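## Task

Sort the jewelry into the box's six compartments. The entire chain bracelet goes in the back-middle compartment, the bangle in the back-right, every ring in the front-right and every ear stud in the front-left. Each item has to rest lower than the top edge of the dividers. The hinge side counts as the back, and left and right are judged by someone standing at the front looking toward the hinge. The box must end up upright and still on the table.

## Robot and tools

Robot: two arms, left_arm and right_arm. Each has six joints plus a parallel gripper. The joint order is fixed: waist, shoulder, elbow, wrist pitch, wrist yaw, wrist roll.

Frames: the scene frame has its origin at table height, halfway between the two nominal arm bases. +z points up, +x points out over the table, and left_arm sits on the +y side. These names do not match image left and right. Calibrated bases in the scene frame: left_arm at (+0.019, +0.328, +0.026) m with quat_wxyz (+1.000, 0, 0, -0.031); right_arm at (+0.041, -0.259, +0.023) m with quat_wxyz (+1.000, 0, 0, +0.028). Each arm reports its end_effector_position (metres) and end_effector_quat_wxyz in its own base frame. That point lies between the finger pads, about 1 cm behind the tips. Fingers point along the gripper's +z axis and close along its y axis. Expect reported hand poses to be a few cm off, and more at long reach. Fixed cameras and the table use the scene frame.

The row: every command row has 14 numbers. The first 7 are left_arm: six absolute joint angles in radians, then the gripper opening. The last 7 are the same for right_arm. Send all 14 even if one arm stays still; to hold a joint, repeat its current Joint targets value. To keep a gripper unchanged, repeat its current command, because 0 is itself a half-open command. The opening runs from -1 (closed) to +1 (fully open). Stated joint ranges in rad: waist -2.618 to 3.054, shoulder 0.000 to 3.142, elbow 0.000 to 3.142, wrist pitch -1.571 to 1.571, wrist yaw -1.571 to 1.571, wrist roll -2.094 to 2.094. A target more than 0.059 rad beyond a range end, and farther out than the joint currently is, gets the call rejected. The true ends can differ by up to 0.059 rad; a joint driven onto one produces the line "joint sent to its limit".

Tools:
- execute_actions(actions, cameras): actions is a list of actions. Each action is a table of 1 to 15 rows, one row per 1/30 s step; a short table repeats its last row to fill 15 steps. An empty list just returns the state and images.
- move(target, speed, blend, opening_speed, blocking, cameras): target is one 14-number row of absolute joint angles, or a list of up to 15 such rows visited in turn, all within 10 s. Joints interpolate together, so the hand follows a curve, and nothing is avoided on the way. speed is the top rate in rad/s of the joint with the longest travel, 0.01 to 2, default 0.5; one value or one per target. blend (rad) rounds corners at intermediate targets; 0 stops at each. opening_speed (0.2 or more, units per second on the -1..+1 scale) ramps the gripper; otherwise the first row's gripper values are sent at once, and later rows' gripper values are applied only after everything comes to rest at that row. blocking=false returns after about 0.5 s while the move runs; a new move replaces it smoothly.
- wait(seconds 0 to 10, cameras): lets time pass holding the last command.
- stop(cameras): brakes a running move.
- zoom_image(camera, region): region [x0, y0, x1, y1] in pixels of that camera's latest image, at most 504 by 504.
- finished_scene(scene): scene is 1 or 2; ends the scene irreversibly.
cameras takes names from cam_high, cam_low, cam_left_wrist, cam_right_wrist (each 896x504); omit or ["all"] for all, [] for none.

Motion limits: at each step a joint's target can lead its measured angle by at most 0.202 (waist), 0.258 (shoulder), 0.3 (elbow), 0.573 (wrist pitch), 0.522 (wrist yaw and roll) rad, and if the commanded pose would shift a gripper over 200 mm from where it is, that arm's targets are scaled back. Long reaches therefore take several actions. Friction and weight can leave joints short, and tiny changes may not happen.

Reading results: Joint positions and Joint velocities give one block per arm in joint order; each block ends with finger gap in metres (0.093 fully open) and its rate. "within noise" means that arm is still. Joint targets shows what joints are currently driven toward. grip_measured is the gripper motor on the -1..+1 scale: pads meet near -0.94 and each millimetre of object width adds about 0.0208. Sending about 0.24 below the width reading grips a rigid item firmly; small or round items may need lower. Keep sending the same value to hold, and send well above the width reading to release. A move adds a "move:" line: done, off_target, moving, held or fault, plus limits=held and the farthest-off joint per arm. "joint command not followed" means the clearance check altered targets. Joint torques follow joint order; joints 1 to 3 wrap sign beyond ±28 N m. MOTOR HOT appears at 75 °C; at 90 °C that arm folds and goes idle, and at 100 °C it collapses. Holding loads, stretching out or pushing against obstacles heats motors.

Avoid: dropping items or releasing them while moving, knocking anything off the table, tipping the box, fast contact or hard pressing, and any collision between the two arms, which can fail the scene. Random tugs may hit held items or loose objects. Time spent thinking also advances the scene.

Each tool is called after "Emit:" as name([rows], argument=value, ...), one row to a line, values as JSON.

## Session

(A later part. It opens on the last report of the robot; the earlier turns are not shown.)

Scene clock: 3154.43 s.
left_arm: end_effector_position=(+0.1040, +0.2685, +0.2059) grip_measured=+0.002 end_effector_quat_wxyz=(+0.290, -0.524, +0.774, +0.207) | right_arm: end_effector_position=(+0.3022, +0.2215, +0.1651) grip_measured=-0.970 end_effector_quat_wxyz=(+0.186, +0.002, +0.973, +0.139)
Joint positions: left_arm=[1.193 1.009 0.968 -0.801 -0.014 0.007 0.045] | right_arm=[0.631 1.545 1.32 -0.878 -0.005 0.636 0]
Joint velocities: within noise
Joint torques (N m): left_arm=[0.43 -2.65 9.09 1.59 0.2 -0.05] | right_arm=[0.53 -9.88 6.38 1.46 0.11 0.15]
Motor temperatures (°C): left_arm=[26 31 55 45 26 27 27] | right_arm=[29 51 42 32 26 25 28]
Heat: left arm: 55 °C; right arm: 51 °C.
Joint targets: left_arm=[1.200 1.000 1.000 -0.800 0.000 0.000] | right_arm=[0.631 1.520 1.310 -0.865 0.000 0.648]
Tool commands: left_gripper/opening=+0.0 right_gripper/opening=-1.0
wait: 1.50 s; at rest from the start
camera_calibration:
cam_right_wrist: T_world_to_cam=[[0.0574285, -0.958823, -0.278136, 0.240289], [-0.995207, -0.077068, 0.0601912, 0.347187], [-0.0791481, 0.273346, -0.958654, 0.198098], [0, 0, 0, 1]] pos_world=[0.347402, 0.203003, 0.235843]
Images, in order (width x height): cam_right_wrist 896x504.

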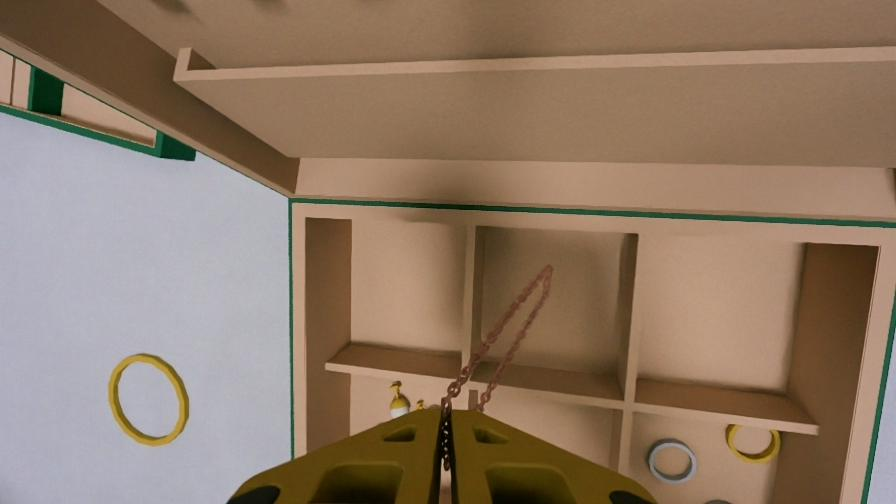

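Emit:
move(target=[1.2,1.0,1.0,-0.8,0,0,0,0.631,1.567,1.045,-0.570,0,0.648,-1.0], speed=0.2, cameras=["cam_right_wrist"])

Scene clock: 3161.53 s.
left_arm: end_effector_position=(+0.1040, +0.2685, +0.2059) grip_measured=+0.002 end_effector_quat_wxyz=(+0.290, -0.524, +0.774, +0.207) | right_arm: end_effector_position=(+0.3003, +0.2201, +0.0982) grip_measured=-0.970 end_effector_quat_wxyz=(+0.192, +0.002, +0.971, +0.144)
Joint positions: left_arm=[1.193 1.009 0.968 -0.801 -0.014 0.007 0.045] | right_arm=[0.631 1.554 1.054 -0.586 -0.005 0.636 0]
Joint velocities: within noise
Joint torques (N m): left_arm=[0.43 -2.65 9.09 1.59 0.2 -0.05] | right_arm=[0.54 -6.27 6.34 1.51 0.1 0.16]
Motor temperatures (°C): left_arm=[26 31 55 45 26 27 27] | right_arm=[29 52 42 32 26 25 28]
Heat: left arm: 55 °C; right arm: 52 °C.
Joint targets: left_arm=[1.200 1.000 1.000 -0.800 0.000 0.000] | right_arm=[0.631 1.567 1.045 -0.570 0.000 0.648]
move: done
camera_calibration:
cam_right_wrist: T_world_to_cam=[[0.0608166, -0.956072, -0.286753, 0.219651], [-0.995934, -0.0772532, 0.0463475, 0.350808], [-0.0664642, 0.282769, -0.956883, 0.128085], [0, 0, 0, 1]] pos_world=[0.344536, 0.200885, 0.169289]
Images, in order (width x height): cam_right_wrist 896x504.

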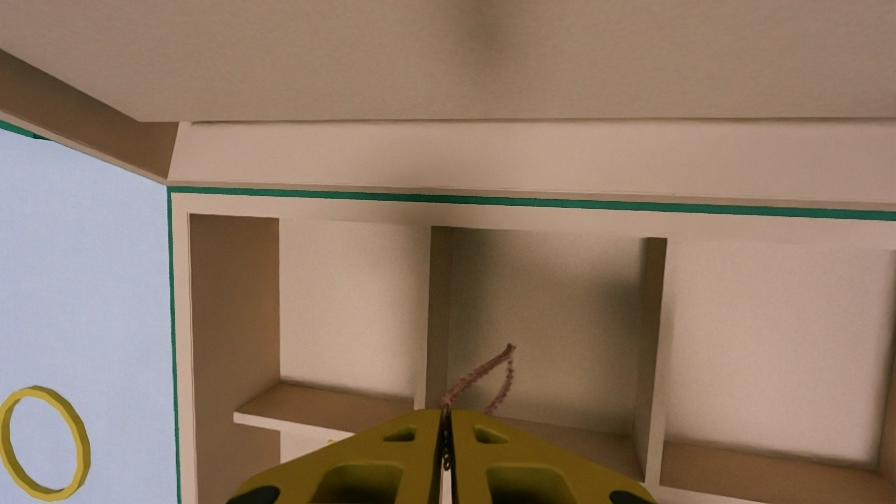

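Emit:
move([
  [1.2,1.0,1.0,-0.8,0,0,0,0.631,1.627,0.935,-0.40,0,0.648,-1.0],
  [1.2,1.0,1.0,-0.8,0,0,0,0.631,1.695,0.858,-0.262,0,0.648,-1.0],
], speed=0.2, blend=[0.03,0], cameras=["cam_right_wrist","cam_low"])

Scene clock: 3169.33 s.
left_arm: end_effector_position=(+0.1040, +0.2685, +0.2059) grip_measured=+0.002 end_effector_quat_wxyz=(+0.290, -0.524, +0.774, +0.207) | right_arm: end_effector_position=(+0.3004, +0.2202, +0.0237) grip_measured=-0.970 end_effector_quat_wxyz=(+0.190, +0.002, +0.972, +0.142)
Joint positions: left_arm=[1.193 1.009 0.968 -0.801 -0.014 0.007 0.045] | right_arm=[0.631 1.681 0.867 -0.278 -0.005 0.636 0]
Joint velocities: within noise
Joint torques (N m): left_arm=[0.42 -2.63 9.07 1.59 0.2 -0.06] | right_arm=[0.54 -6.61 5.57 1.5 0.1 0.15]
Motor temperatures (°C): left_arm=[26 31 55 45 26 27 27] | right_arm=[29 51 42 33 26 25 28]
Heat: left arm: 55 °C; right arm: 51 °C.
Joint targets: left_arm=[1.200 1.000 1.000 -0.800 0.000 0.000] | right_arm=[0.631 1.695 0.858 -0.262 0.000 0.648]
move: done
camera_calibration:
cam_right_wrist: T_world_to_cam=[[0.0594107, -0.957098, -0.283607, 0.198969], [-0.995692, -0.0770771, 0.0515345, 0.354179], [-0.0711832, 0.279324, -0.957555, 0.0590153], [0, 0, 0, 1]] pos_world=[0.345034, 0.201248, 0.094687]
Images, in order (width x height): cam_low 896x504, cam_right_wrist 896x504.

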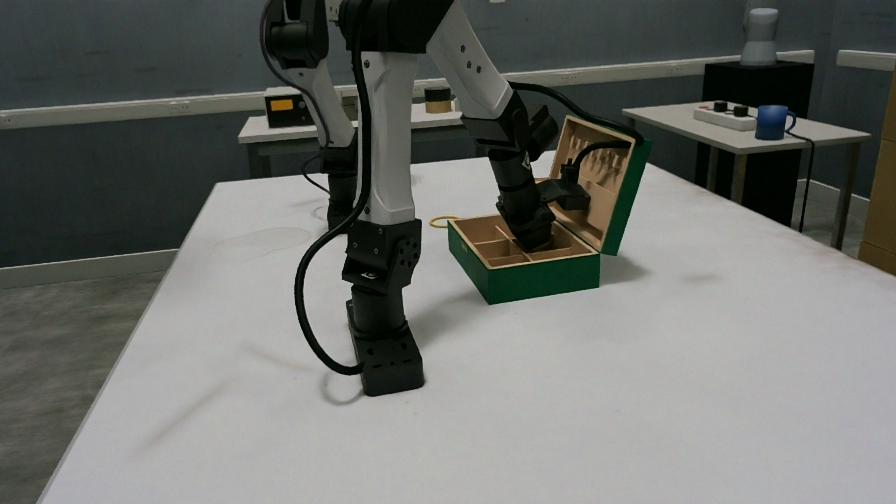

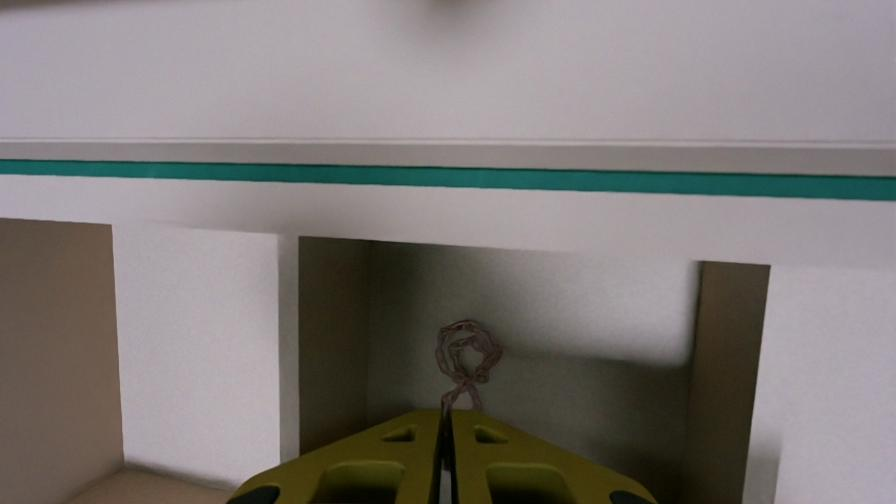

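Nicely piled. Open slightly.

Emit:
move(target=[1.2,1.0,1.0,-0.8,0,0,0,0.631,1.695,0.858,-0.262,0,0.648,-0.75], opening_speed=0.4, cameras=["cam_right_wrist"])

Emit:
move(target=[1.2,1.0,1.0,-0.8,0,0,0,0.631,1.567,1.045,-0.570,0,0.648,-0.75], speed=0.25, cameras=["cam_right_wrist"])

Scene clock: 3176.67 s.
left_arm: end_effector_position=(+0.1040, +0.2685, +0.2059) grip_measured=+0.002 end_effector_quat_wxyz=(+0.290, -0.524, +0.774, +0.207) | right_arm: end_effector_position=(+0.3007, +0.2204, +0.0239) grip_measured=-0.752 end_effector_quat_wxyz=(+0.190, +0.002, +0.971, +0.143)
Joint positions: left_arm=[1.193 1.009 0.968 -0.801 -0.014 0.007 0.045] | right_arm=[0.631 1.681 0.867 -0.276 -0.005 0.636 0.009]
Joint velocities: within noise
Joint torques (N m): left_arm=[0.43 -2.63 9.07 1.59 0.21 -0.06] | right_arm=[0.53 -6.63 5.57 1.49 0.1 0.15]
Motor temperatures (°C): left_arm=[26 31 55 45 26 27 27] | right_arm=[29 50 41 33 26 25 28]
Heat: left arm: 55 °C; right arm: 50 °C.
Joint targets: left_arm=[1.200 1.000 1.000 -0.800 0.000 0.000] | right_arm=[0.631 1.695 0.858 -0.262 0.000 0.648]
move: done
camera_calibration:
cam_right_wrist: T_world_to_cam=[[0.0597608, -0.956843, -0.284395, 0.199044], [-0.995755, -0.0771229, 0.0502379, 0.354509], [-0.0700031, 0.280185, -0.95739, 0.0585948], [0, 0, 0, 1]] pos_world=[0.345211, 0.201377, 0.0948954]
Images, in order (width x height): cam_right_wrist 896x504.

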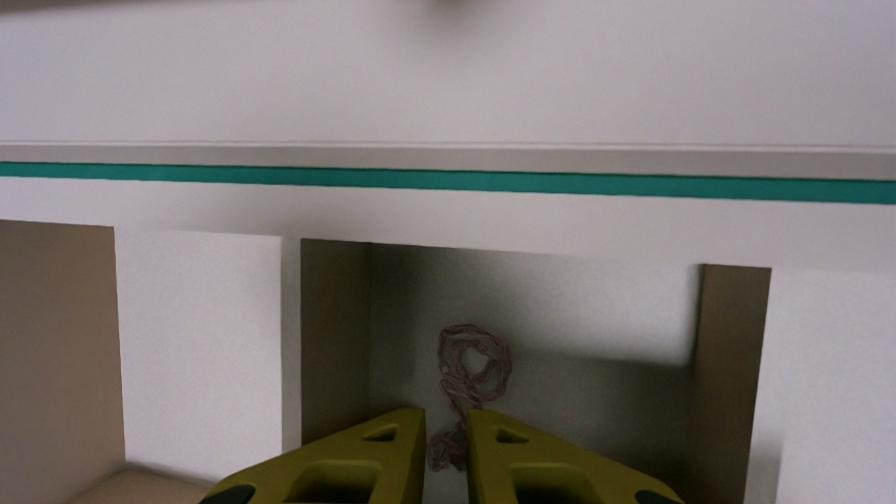

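Scene clock: 3178.57 s.
left_arm: end_effector_position=(+0.1040, +0.2685, +0.2059) grip_measured=+0.002 end_effector_quat_wxyz=(+0.290, -0.524, +0.774, +0.207) | right_arm: end_effector_position=(+0.2997, +0.2197, +0.0806) grip_measured=-0.752 end_effector_quat_wxyz=(+0.183, +0.002, +0.974, +0.137)
Joint positions: left_arm=[1.193 1.009 0.968 -0.801 -0.014 0.007 0.045] | right_arm=[0.631 1.588 1.026 -0.548 -0.005 0.636 0.009]
Joint velocities: within noise
Joint torques (N m): left_arm=[0.43 -2.65 9.09 1.59 0.2 -0.05] | right_arm=[0.53 -9.61 8.85 1.03 0.11 0.16]
Motor temperatures (°C): left_arm=[26 31 55 45 26 27 27] | right_arm=[29 50 41 33 26 25 28]
Heat: left arm: 55 °C; right arm: 50 °C.
Joint targets: left_arm=[1.200 1.000 1.000 -0.800 0.000 0.000] | right_arm=[0.631 1.567 1.045 -0.570 0.000 0.648]
move: done
camera_calibration:
cam_right_wrist: T_world_to_cam=[[0.0554555, -0.959986, -0.274504, 0.215734], [-0.994856, -0.0764668, 0.0664356, 0.348902], [-0.0847676, 0.269408, -0.959288, 0.119993], [0, 0, 0, 1]] pos_world=[0.345316, 0.201454, 0.151148]
Images, in order (width x height): cam_right_wrist 896x504.

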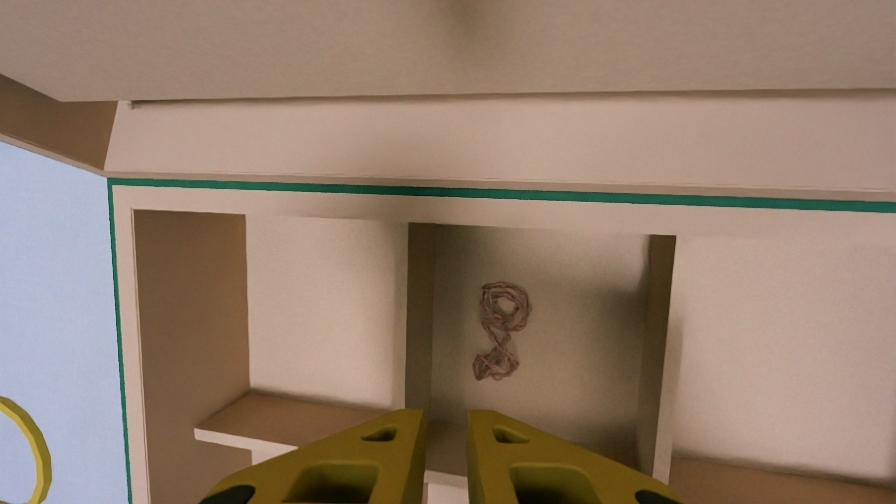

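Emit:
move([
  [1.2,1.0,1.0,-0.8,0,0,0,0.631,1.45,1.20,-0.80,0,0.40,-0.4],
  [1.2,1.0,1.0,-0.8,0,0,0,1.174,1.926,1.482,-0.60,0,0,-0.4],
], speed=[0.5,0.9], blend=[0.1,0], cameras=["cam_right_wrist","cam_high"])

Scene clock: 3206.33 s.
left_arm: end_effector_position=(+0.1040, +0.2685, +0.2059) grip_measured=+0.002 end_effector_quat_wxyz=(+0.290, -0.524, +0.774, +0.207) | right_arm: end_effector_position=(+0.1795, +0.4365, +0.0961) grip_measured=-0.402 end_effector_quat_wxyz=(+0.205, -0.534, +0.808, +0.141)
Joint positions: left_arm=[1.193 1.009 0.968 -0.801 -0.014 0.007 0.045] | right_arm=[1.179 1.914 1.46 -0.615 -0.003 0.013 0.026]
Joint velocities: within noise
Joint torques (N m): left_arm=[0.43 -2.63 9.1 1.59 0.2 -0.06] | right_arm=[0.02 -10.06 9.37 1.57 0.05 -0.07]
Motor temperatures (°C): left_arm=[26 31 55 45 26 27 27] | right_arm=[29 54 42 33 26 25 27]
Heat: left arm: 55 °C; right arm: 54 °C.
Joint targets: left_arm=[1.200 1.000 1.000 -0.800 0.000 0.000] | right_arm=[1.174 1.926 1.482 -0.600 0.000 0.000]
move: done
camera_calibration:
cam_right_wrist: T_world_to_cam=[[0.924741, -0.380319, -0.0145783, 0.000674871], [-0.380545, -0.92329, -0.05217, 0.51559], [0.00638125, 0.0537914, -0.998532, 0.147777], [0, 0, 0, 1]] pos_world=[0.194638, 0.468347, 0.174468]
Images, in order (width x height): cam_high 896x504, cam_right_wrist 896x504.

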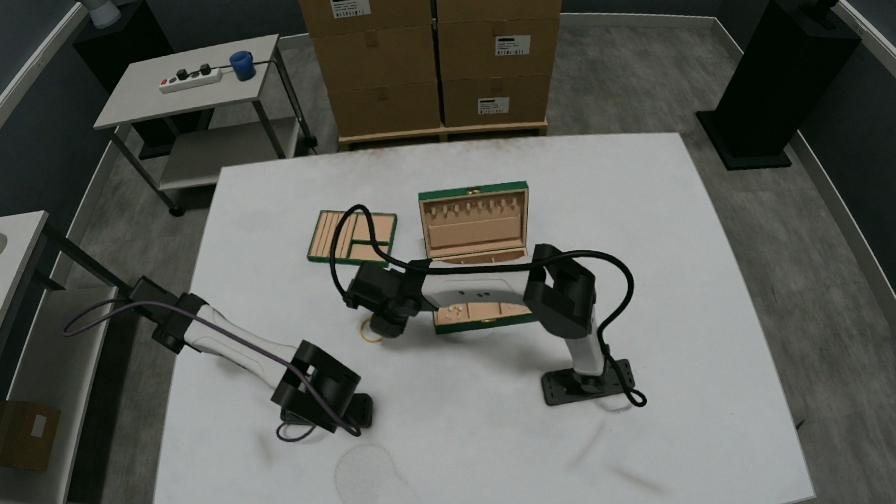

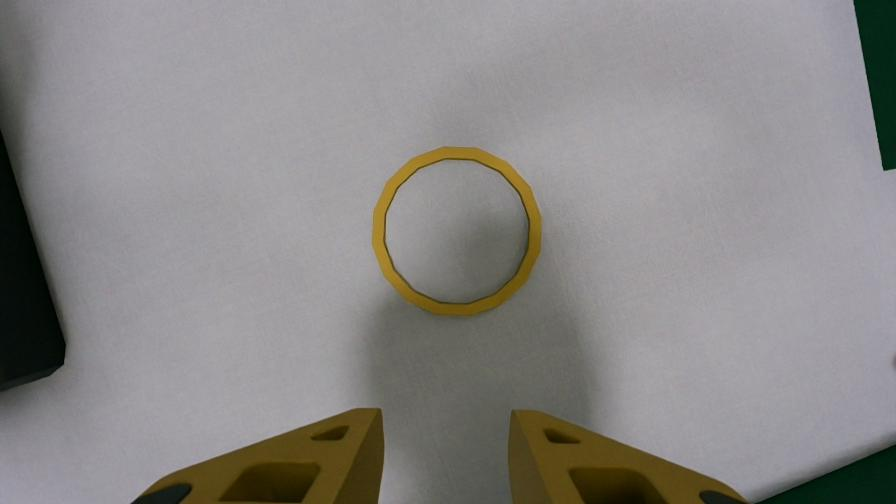

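Emit:
move([
  [1.2,1.0,1.0,-0.8,0,0,0,1.240,2.158,1.606,-0.495,0,0,-0.4],
], speed=0.5, cameras=["cam_right_wrist"])

Scene clock: 3235.27 s.
left_arm: end_effector_position=(+0.1040, +0.2685, +0.2059) grip_measured=+0.002 end_effector_quat_wxyz=(+0.290, -0.524, +0.774, +0.207) | right_arm: end_effector_position=(+0.1685, +0.4910, +0.0432) grip_measured=-0.402 end_effector_quat_wxyz=(+0.200, -0.558, +0.792, +0.146)
Joint positions: left_arm=[1.193 1.009 0.968 -0.801 -0.014 0.007 0.045] | right_arm=[1.239 2.145 1.585 -0.511 -0.002 0.012 0.026]
Joint velocities: within noise
Joint torques (N m): left_arm=[0.43 -2.63 9.07 1.6 0.2 -0.05] | right_arm=[0.55 -11.82 9.13 1.55 0.04 -0.07]
Motor temperatures (°C): left_arm=[26 31 55 45 26 27 27] | right_arm=[29 56 46 34 26 25 27]
Heat: left arm: 55 °C; right arm: 56 °C.
Joint targets: left_arm=[1.200 1.000 1.000 -0.800 0.000 0.000] | right_arm=[1.240 2.158 1.606 -0.495 0.000 0.000]
move: done
camera_calibration:
cam_right_wrist: T_world_to_cam=[[0.946062, -0.323709, -0.0133617, -0.000649231], [-0.323962, -0.944713, -0.0506483, 0.559885], [0.00377233, 0.0522451, -0.998627, 0.0933167], [0, 0, 0, 1]] pos_world=[0.181644, 0.523845, 0.121537]
Images, in order (width x height): cam_right_wrist 896x504.

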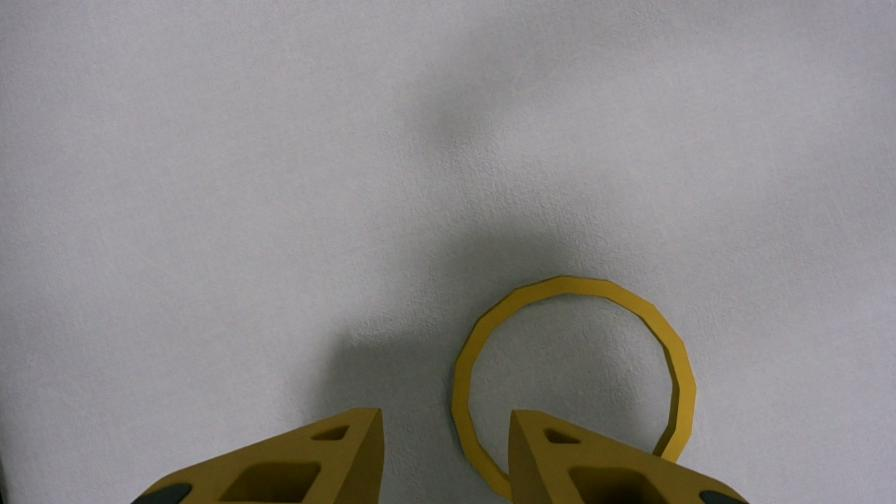

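Emit:
move([
  [1.2,1.0,1.0,-0.8,0,0,0,1.228,2.228,1.518,-0.340,0,0,-0.4],
  [1.2,1.0,1.0,-0.8,0,0,0,1.228,2.228,1.518,-0.340,0,0,-0.98],
], speed=0.35, opening_speed=0.8, cameras=["cam_right_wrist"])

Scene clock: 3248.07 s.
left_arm: end_effector_position=(+0.1040, +0.2685, +0.2059) grip_measured=+0.002 end_effector_quat_wxyz=(+0.290, -0.524, +0.774, +0.207) | right_arm: end_effector_position=(+0.1745, +0.5009, +0.0117) grip_measured=-0.965 end_effector_quat_wxyz=(+0.217, -0.554, +0.788, +0.157)
Joint positions: left_arm=[1.193 1.009 0.968 -0.801 -0.014 0.007 0.045] | right_arm=[1.235 2.207 1.53 -0.352 -0.003 0.011 0]
Joint velocities: within noise
Joint torques (N m): left_arm=[0.43 -2.63 9.09 1.6 0.2 -0.05] | right_arm=[-0.1 -11.36 5.81 1.59 0.05 -0.06]
Motor temperatures (°C): left_arm=[26 31 55 45 26 27 27] | right_arm=[29 58 46 34 26 25 27]
Heat: left arm: 55 °C; right arm: 58 °C.
Joint targets: left_arm=[1.200 1.000 1.000 -0.800 0.000 0.000] | right_arm=[1.228 2.228 1.518 -0.340 0.000 0.000]
move: done
camera_calibration:
cam_right_wrist: T_world_to_cam=[[0.945034, -0.326705, -0.0132104, -0.00177567], [-0.326488, -0.940664, -0.0925016, 0.568541], [0.0177942, 0.0917302, -0.995625, 0.0389965], [0, 0, 0, 1]] pos_world=[0.186606, 0.530649, 0.0913933]
Images, in order (width x height): cam_right_wrist 896x504.

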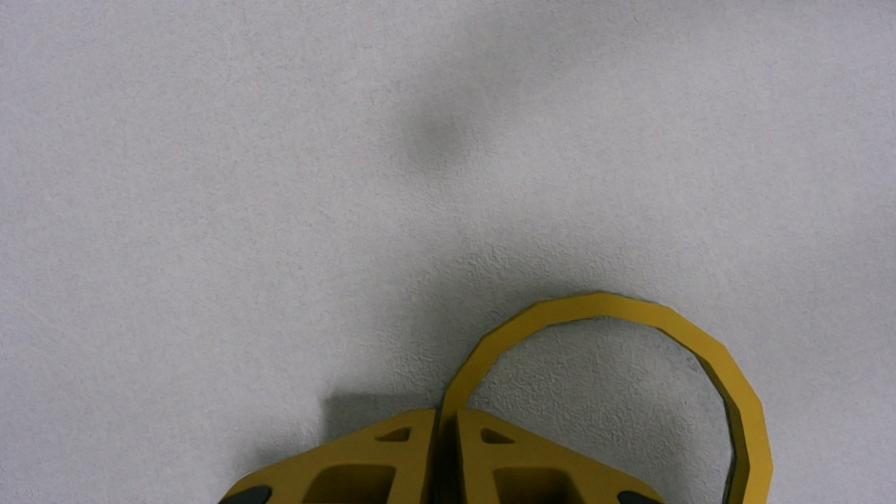

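Emit:
move(target=[1.2,1.0,1.0,-0.8,0,0,0,1.228,2.140,1.600,-0.50,0,0,-0.98], speed=0.3, cameras=["cam_right_wrist"])

Scene clock: 3257.90 s.
left_arm: end_effector_position=(+0.1040, +0.2685, +0.2059) grip_measured=+0.002 end_effector_quat_wxyz=(+0.290, -0.524, +0.774, +0.207) | right_arm: end_effector_position=(+0.1717, +0.4931, +0.0314) grip_measured=-0.965 end_effector_quat_wxyz=(+0.200, -0.557, +0.793, +0.145)
Joint positions: left_arm=[1.193 1.009 0.968 -0.801 -0.014 0.007 0.045] | right_arm=[1.235 2.173 1.581 -0.481 -0.003 0.011 0]
Joint velocities: within noise
Joint torques (N m): left_arm=[0.43 -2.63 9.09 1.6 0.2 -0.05] | right_arm=[-0.1 -16.35 8.84 1.17 0.05 -0.06]
Motor temperatures (°C): left_arm=[26 31 55 45 26 27 27] | right_arm=[29 59 44 34 26 25 28]
Heat: left arm: 55 °C; right arm: 59 °C.
Joint targets: left_arm=[1.200 1.000 1.000 -0.800 0.000 0.000] | right_arm=[1.228 2.140 1.600 -0.500 0.000 0.000]
move: done
camera_calibration:
cam_right_wrist: T_world_to_cam=[[0.944842, -0.327255, -0.0133353, -0.00118113], [-0.327509, -0.94359, -0.0487451, 0.562352], [0.003369, 0.0504238, -0.998722, 0.0823398], [0, 0, 0, 1]] pos_world=[0.185014, 0.526091, 0.109631]
Images, in order (width x height): cam_right_wrist 896x504.

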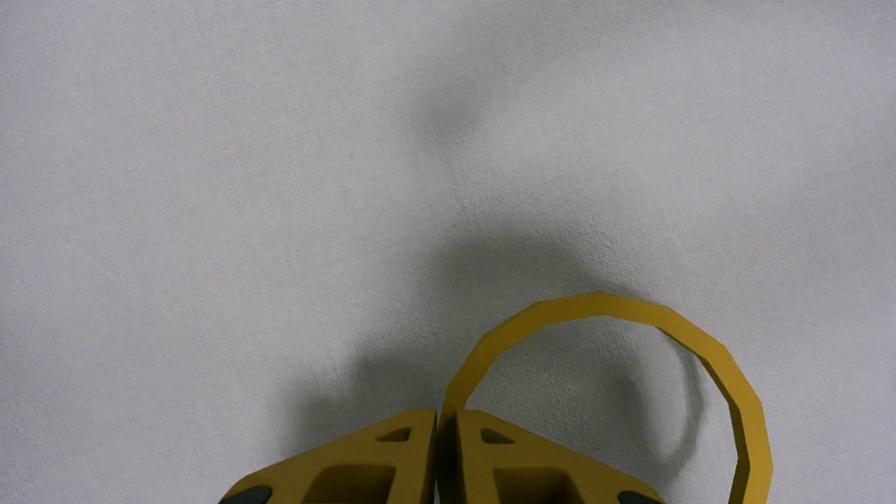

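Emit:
move([
  [1.2,1.0,1.0,-0.8,0,0,0,1.228,1.790,1.400,-0.646,0,0,-0.98],
  [1.2,1.0,1.0,-0.8,0,0,0,0.80,1.312,0.900,-0.59,-0.2,0.13,-0.98],
  [1.2,1.0,1.0,-0.8,0,0,0,0.250,1.405,0.830,-0.362,-0.52,0.337,-0.98],
], speed=0.6, blend=[0.1,0.1,0], cameras=["cam_right_wrist","cam_low","cam_high"])

Scene clock: 3292.77 s.
left_arm: end_effector_position=(+0.1040, +0.2685, +0.2059) grip_measured=+0.002 end_effector_quat_wxyz=(+0.290, -0.524, +0.774, +0.207) | right_arm: end_effector_position=(+0.3133, +0.1657, +0.1177) grip_measured=-0.966 end_effector_quat_wxyz=(+0.222, -0.046, +0.921, +0.316)
Joint positions: left_arm=[1.193 1.009 0.968 -0.801 -0.014 0.007 0.045] | right_arm=[0.253 1.394 0.84 -0.38 -0.51 0.324 0]
Joint velocities: within noise
Joint torques (N m): left_arm=[0.43 -2.63 9.1 1.59 0.21 -0.05] | right_arm=[0.28 -4.89 6.38 1.78 -0.33 0.16]
Motor temperatures (°C): left_arm=[26 31 55 45 26 27 27] | right_arm=[29 70 44 34 26 25 28]
Heat: left arm: 55 °C; right arm: 70 °C.
Joint targets: left_arm=[1.200 1.000 1.000 -0.800 0.000 0.000] | right_arm=[0.250 1.405 0.830 -0.362 -0.520 0.337]
move: done
camera_calibration:
cam_right_wrist: T_world_to_cam=[[0.234487, -0.790481, -0.565823, 0.123449], [-0.970873, -0.219899, -0.0951373, 0.391082], [-0.0492195, 0.57165, -0.81902, 0.0935295], [0, 0, 0, 1]] pos_world=[0.355347, 0.130117, 0.183659]
Images, in order (width x height): cam_high 896x504, cam_low 896x504, cam_right_wrist 896x504.

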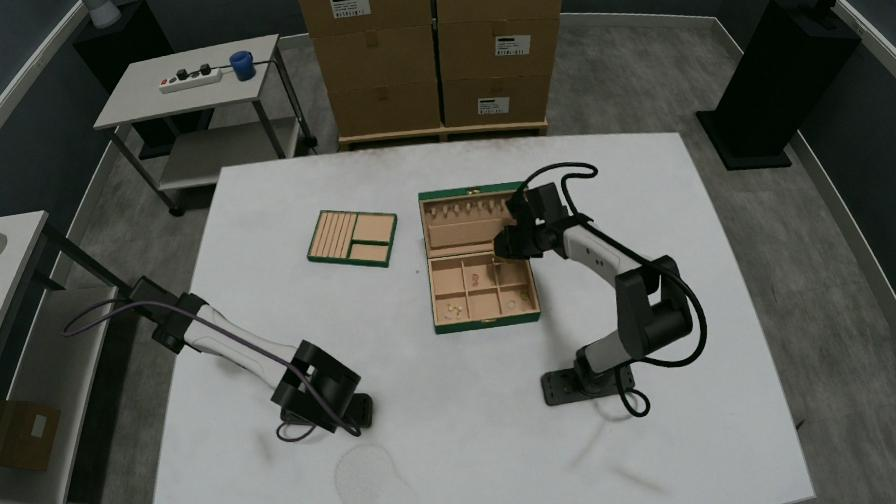

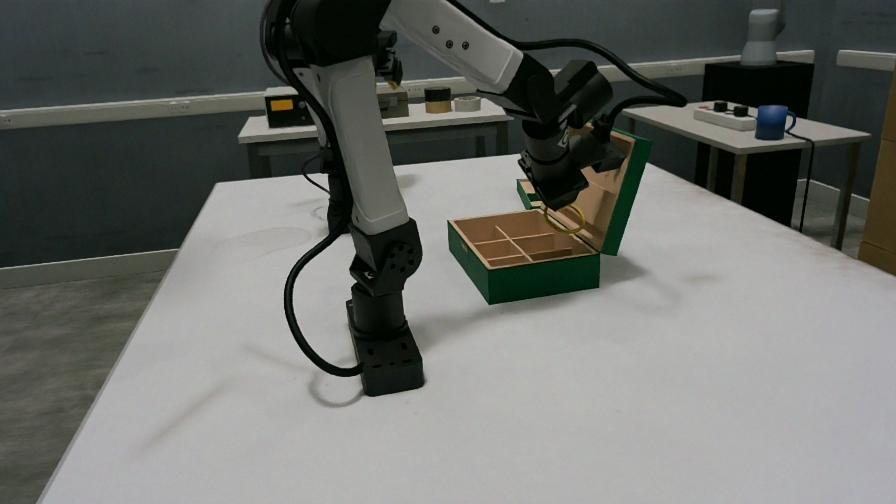

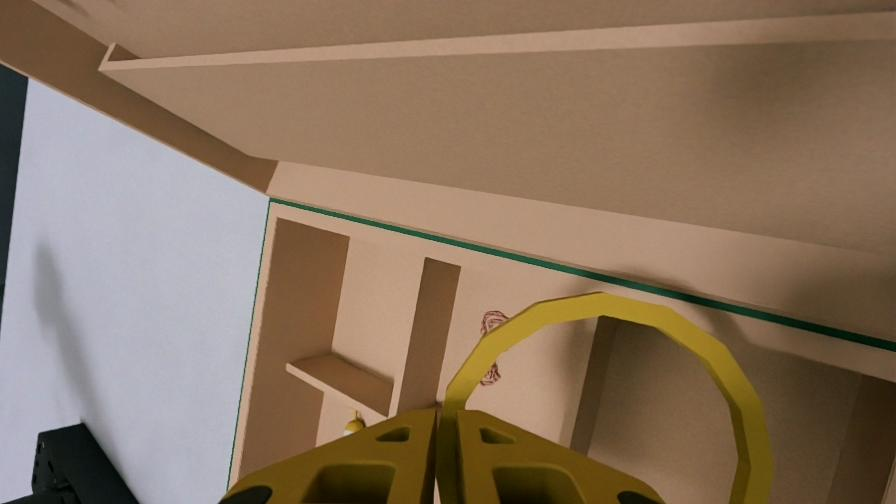

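Emit:
move(target=[1.2,1.0,1.0,-0.8,0,0,0,0.224,1.405,0.707,-0.255,-0.52,0.337,-0.98], speed=0.3, cameras=["cam_low","cam_right_wrist"])

Scene clock: 3317.70 s.
left_arm: end_effector_position=(+0.1040, +0.2685, +0.2059) grip_measured=+0.002 end_effector_quat_wxyz=(+0.290, -0.524, +0.774, +0.207) | right_arm: end_effector_position=(+0.3022, +0.1556, +0.0861) grip_measured=-0.966 end_effector_quat_wxyz=(+0.217, -0.033, +0.924, +0.313)
Joint positions: left_arm=[1.193 1.009 0.968 -0.801 -0.014 0.007 0.045] | right_arm=[0.23 1.394 0.715 -0.274 -0.512 0.325 0]
Joint velocities: within noise
Joint torques (N m): left_arm=[0.43 -2.63 9.09 1.59 0.21 -0.05] | right_arm=[-0.06 -4.57 6.27 1.79 -0.33 0.13]
Motor temperatures (°C): left_arm=[26 31 55 45 26 27 27] | right_arm=[29 58 43 35 27 25 28]
Heat: left arm: 55 °C; right arm: 58 °C.
Joint targets: left_arm=[1.200 1.000 1.000 -0.800 0.000 0.000] | right_arm=[0.224 1.405 0.707 -0.255 -0.520 0.337]
move: done
camera_calibration:
cam_right_wrist: T_world_to_cam=[[0.206497, -0.796677, -0.568036, 0.10979], [-0.977055, -0.19886, -0.0762818, 0.3721], [-0.0521879, 0.570754, -0.819461, 0.073982], [0, 0, 0, 1]] pos_world=[0.344752, 0.119238, 0.151375]
Images, in order (width x height): cam_low 896x504, cam_right_wrist 896x504.

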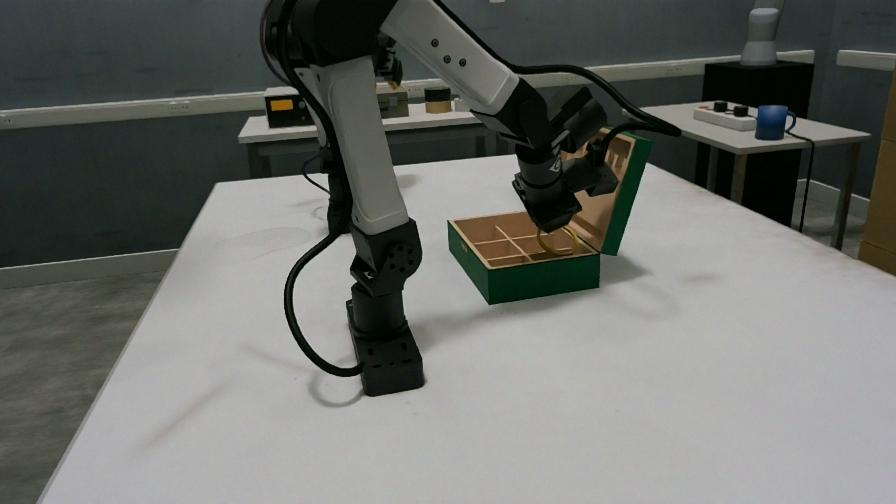

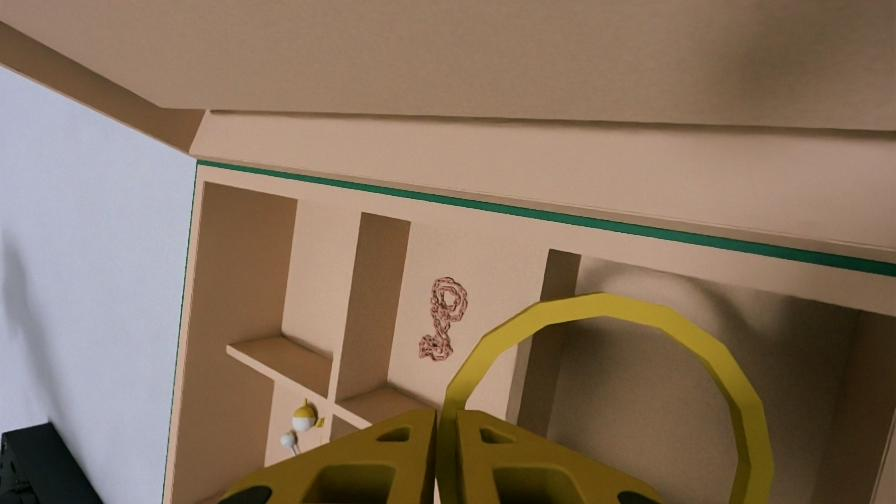

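Emit:
move([
  [1.2,1.0,1.0,-0.8,0,0,0,0.221,1.470,0.645,-0.125,-0.52,0.337,-0.98],
  [1.2,1.0,1.0,-0.8,0,0,0,0.221,1.527,0.602,-0.030,-0.52,0.337,-0.98],
], speed=0.2, blend=[0.03,0], cameras=["cam_low","cam_right_wrist"])

Scene clock: 3347.87 s.
left_arm: end_effector_position=(+0.1040, +0.2685, +0.2059) grip_measured=+0.002 end_effector_quat_wxyz=(+0.290, -0.524, +0.774, +0.207) | right_arm: end_effector_position=(+0.3031, +0.1577, +0.0438) grip_measured=-0.966 end_effector_quat_wxyz=(+0.216, -0.035, +0.922, +0.318)
Joint positions: left_arm=[1.193 1.009 0.968 -0.801 -0.014 0.007 0.045] | right_arm=[0.23 1.51 0.611 -0.052 -0.524 0.325 0]
Joint velocities: within noise
Joint torques (N m): left_arm=[0.42 -2.63 9.09 1.59 0.2 -0.05] | right_arm=[-0.32 -4.4 5.42 1.79 -0.21 0.13]
Motor temperatures (°C): left_arm=[26 31 55 45 26 27 27] | right_arm=[29 51 43 35 27 25 29]
Heat: left arm: 55 °C; right arm: 51 °C.
Joint targets: left_arm=[1.200 1.000 1.000 -0.800 0.000 0.000] | right_arm=[0.221 1.527 0.602 -0.030 -0.520 0.337]
move: done
camera_calibration:
cam_right_wrist: T_world_to_cam=[[0.212223, -0.789137, -0.576389, 0.0846725], [-0.975588, -0.205179, -0.0782937, 0.370729], [-0.0564788, 0.578934, -0.813416, 0.0378857], [0, 0, 0, 1]] pos_world=[0.345849, 0.120951, 0.108647]
Images, in order (width x height): cam_low 896x504, cam_right_wrist 896x504.

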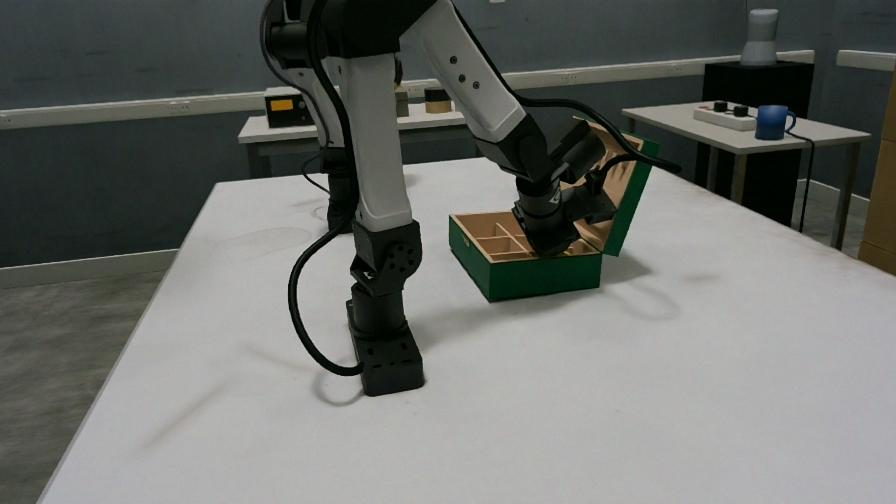

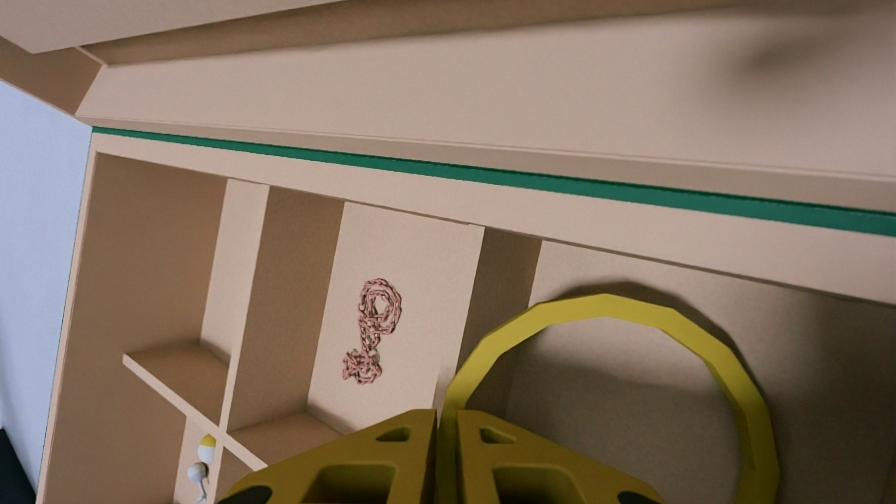

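Emit:
move(target=[1.2,1.0,1.0,-0.8,0,0,0,0.221,1.527,0.602,-0.030,-0.52,0.337,-0.70], opening_speed=0.25, cameras=["cam_low","cam_right_wrist"])

Scene clock: 3355.63 s.
left_arm: end_effector_position=(+0.1040, +0.2685, +0.2059) grip_measured=+0.002 end_effector_quat_wxyz=(+0.290, -0.524, +0.774, +0.207) | right_arm: end_effector_position=(+0.3042, +0.1581, +0.0447) grip_measured=-0.702 end_effector_quat_wxyz=(+0.219, -0.036, +0.921, +0.319)
Joint positions: left_arm=[1.193 1.009 0.968 -0.801 -0.014 0.007 0.045] | right_arm=[0.23 1.51 0.61 -0.044 -0.525 0.325 0.011]
Joint velocities: within noise
Joint torques (N m): left_arm=[0.43 -2.63 9.09 1.59 0.21 -0.05] | right_arm=[-0.32 -4.42 5.53 1.71 -0.2 0.13]
Motor temperatures (°C): left_arm=[26 31 55 45 26 27 27] | right_arm=[29 50 43 35 27 25 28]
Heat: left arm: 55 °C; right arm: 50 °C.
Joint targets: left_arm=[1.200 1.000 1.000 -0.800 0.000 0.000] | right_arm=[0.221 1.527 0.602 -0.030 -0.520 0.337]
move: done
camera_calibration:
cam_right_wrist: T_world_to_cam=[[0.216776, -0.787689, -0.576675, 0.0836375], [-0.974898, -0.205422, -0.0858813, 0.372164], [-0.0508138, 0.580817, -0.812447, 0.0363798], [0, 0, 0, 1]] pos_world=[0.34654, 0.121201, 0.10975]
Images, in order (width x height): cam_low 896x504, cam_right_wrist 896x504.

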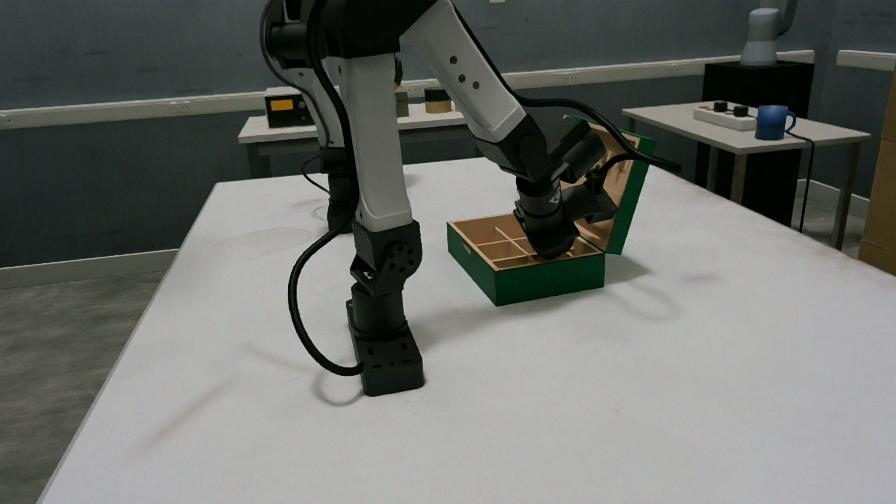

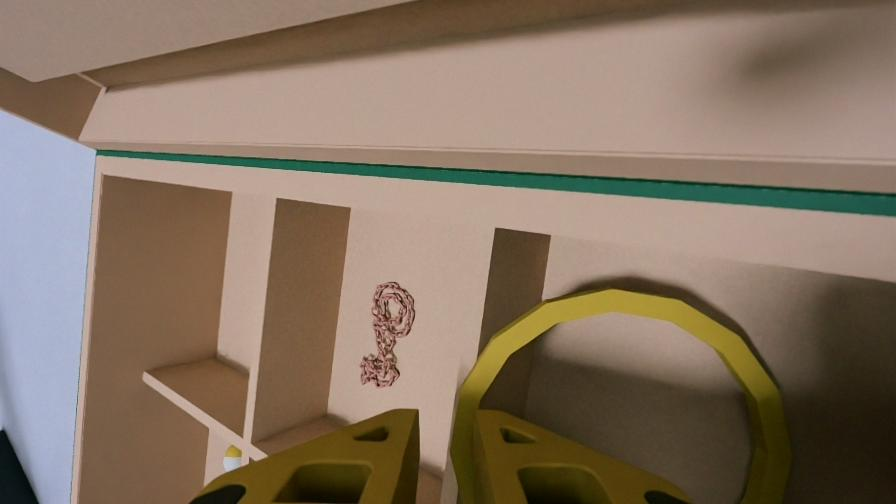

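Emit:
move(target=[1.2,1.0,1.0,-0.8,0,0,0,0.221,1.405,0.707,-0.255,-0.52,0.337,-0.65], speed=0.2, cameras=["cam_low","cam_right_wrist"])

Scene clock: 3368.43 s.
left_arm: end_effector_position=(+0.1040, +0.2685, +0.2059) grip_measured=+0.002 end_effector_quat_wxyz=(+0.290, -0.524, +0.774, +0.207) | right_arm: end_effector_position=(+0.3001, +0.1562, +0.0739) grip_measured=-0.652 end_effector_quat_wxyz=(+0.208, -0.032, +0.925, +0.317)
Joint positions: left_arm=[1.193 1.009 0.968 -0.801 -0.014 0.007 0.045] | right_arm=[0.228 1.423 0.688 -0.232 -0.525 0.325 0.014]
Joint velocities: within noise
Joint torques (N m): left_arm=[0.44 -2.65 9.09 1.59 0.2 -0.06] | right_arm=[-0.08 -7.38 8.68 1.29 -0.21 0.13]
Motor temperatures (°C): left_arm=[26 31 55 45 26 27 27] | right_arm=[29 50 42 35 27 25 28]
Heat: left arm: 55 °C; right arm: 50 °C.
Joint targets: left_arm=[1.200 1.000 1.000 -0.800 0.000 0.000] | right_arm=[0.221 1.405 0.707 -0.255 -0.520 0.337]
move: done
camera_calibration:
cam_right_wrist: T_world_to_cam=[[0.200948, -0.791445, -0.577265, 0.105291], [-0.977196, -0.203224, -0.0615402, 0.368875], [-0.0686083, 0.576467, -0.814235, 0.0671423], [0, 0, 0, 1]] pos_world=[0.343911, 0.119591, 0.138151]
Images, in order (width x height): cam_low 896x504, cam_right_wrist 896x504.

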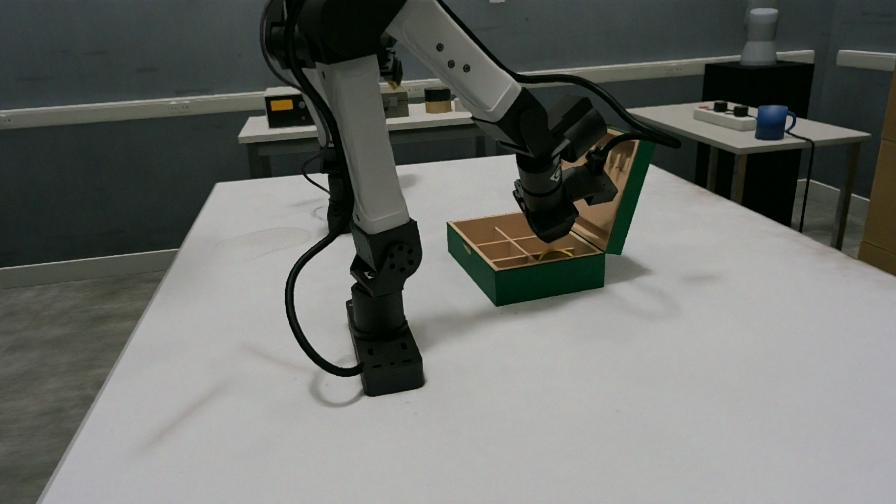

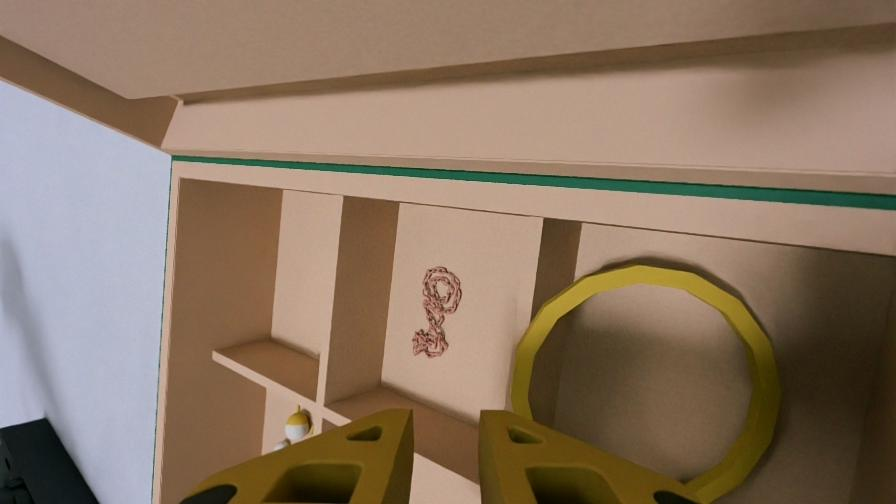

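Emit:
move([
  [1.2,1.0,1.0,-0.8,0,0,0,0.224,1.300,0.83,-0.40,-0.52,0.337,-0.65],
  [1.2,1.0,1.0,-0.8,0,0,0,0.40,1.15,1.20,-1.10,0,0.35,-0.6],
], speed=[0.4,0.7], blend=[0.05,0], cameras=["cam_low","cam_right_wrist"])

Scene clock: 3378.87 s.
left_arm: end_effector_position=(+0.1040, +0.2685, +0.2059) grip_measured=+0.002 end_effector_quat_wxyz=(+0.290, -0.524, +0.774, +0.207) | right_arm: end_effector_position=(+0.2554, +0.1077, +0.2104) grip_measured=-0.602 end_effector_quat_wxyz=(+0.237, -0.028, +0.966, +0.095)
Joint positions: left_arm=[1.193 1.009 0.968 -0.801 -0.014 0.007 0.045] | right_arm=[0.394 1.157 1.182 -1.079 -0.009 0.338 0.016]
Joint velocities: within noise
Joint torques (N m): left_arm=[0.42 -2.65 9.07 1.6 0.2 -0.05] | right_arm=[1.05 -4.27 9.03 1.19 0.12 0.16]
Motor temperatures (°C): left_arm=[26 31 55 45 26 27 27] | right_arm=[29 49 43 35 27 25 28]
Heat: left arm: 55 °C; right arm: 49 °C.
Joint targets: left_arm=[1.200 1.000 1.000 -0.800 0.000 0.000] | right_arm=[0.400 1.150 1.200 -1.100 0.000 0.350]
move: done
camera_calibration:
cam_right_wrist: T_world_to_cam=[[0.10977, -0.978109, -0.176786, 0.113745], [-0.993721, -0.104115, -0.0409834, 0.312872], [0.0216802, 0.180174, -0.983396, 0.258377], [0, 0, 0, 1]] pos_world=[0.29282, 0.097277, 0.287018]
Images, in order (width x height): cam_low 896x504, cam_right_wrist 896x504.

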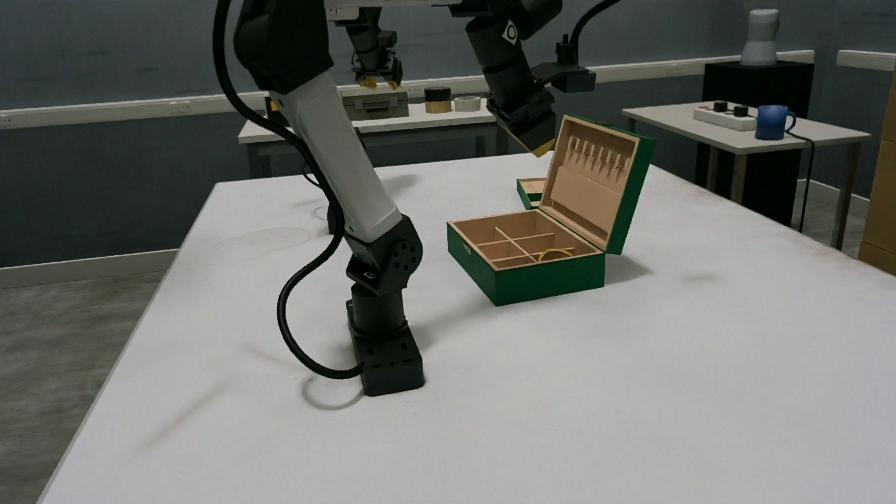

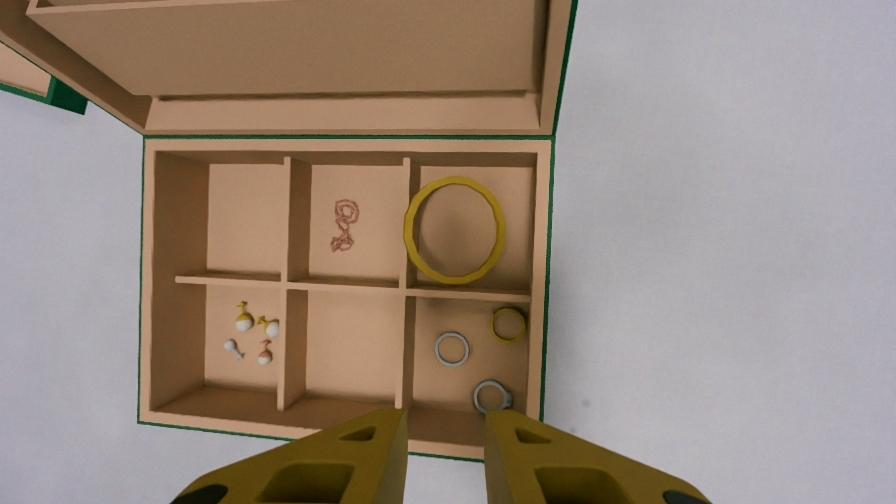

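Emit:
move([
  [1.2,1.0,1.0,-0.8,0,0,0,0.542,1.612,1.036,-0.610,0,0.52,-1],
  [1.2,1.0,1.0,-0.8,0,0,0,0.545,1.678,0.941,-0.460,0,0.52,-1],
], speed=[0.7,0.25], cameras=["cam_low","cam_right_wrist"])

Scene clock: 3421.27 s.
left_arm: end_effector_position=(+0.1040, +0.2685, +0.2059) grip_measured=+0.002 end_effector_quat_wxyz=(+0.290, -0.524, +0.774, +0.207) | right_arm: end_effector_position=(+0.3076, +0.1848, +0.0358) grip_measured=-0.973 end_effector_quat_wxyz=(+0.162, -0.016, +0.982, +0.097)
Joint positions: left_arm=[1.193 1.009 0.968 -0.801 -0.014 0.007 0.045] | right_arm=[0.538 1.665 0.95 -0.476 -0.006 0.508 0]
Joint velocities: within noise
Joint torques (N m): left_arm=[0.42 -2.63 9.07 1.59 0.2 -0.05] | right_arm=[1.07 -6.67 5.74 1.31 0.11 0.16]
Motor temperatures (°C): left_arm=[26 31 55 45 26 27 27] | right_arm=[29 47 44 34 26 25 28]
Heat: left arm: 55 °C; right arm: 47 °C.
Joint targets: left_arm=[1.200 1.000 1.000 -0.800 0.000 0.000] | right_arm=[0.545 1.678 0.941 -0.460 0.000 0.520]
move: done
camera_calibration:
cam_right_wrist: T_world_to_cam=[[0.0712971, -0.978714, -0.192449, 0.165162], [-0.989135, -0.0942425, 0.11283, 0.356941], [-0.128565, 0.182313, -0.974799, 0.117195], [0, 0, 0, 1]] pos_world=[0.356354, 0.173919, 0.105753]
Images, in order (width x height): cam_low 896x504, cam_right_wrist 896x504.

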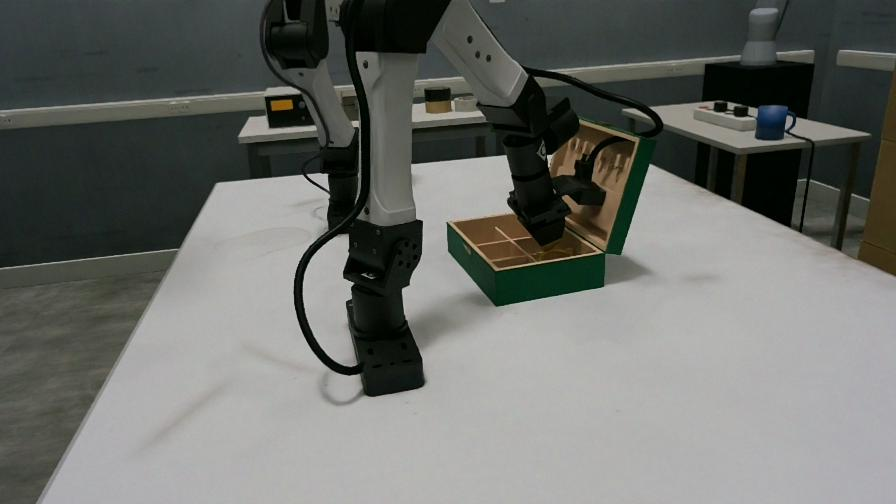

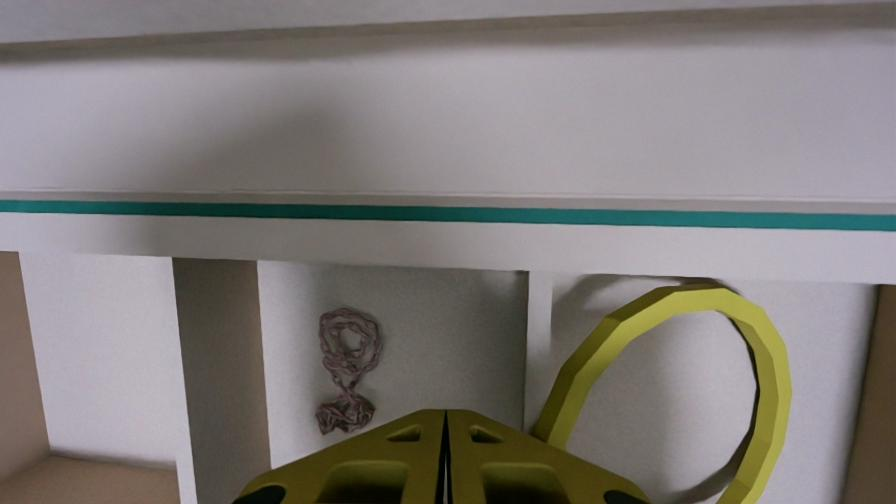

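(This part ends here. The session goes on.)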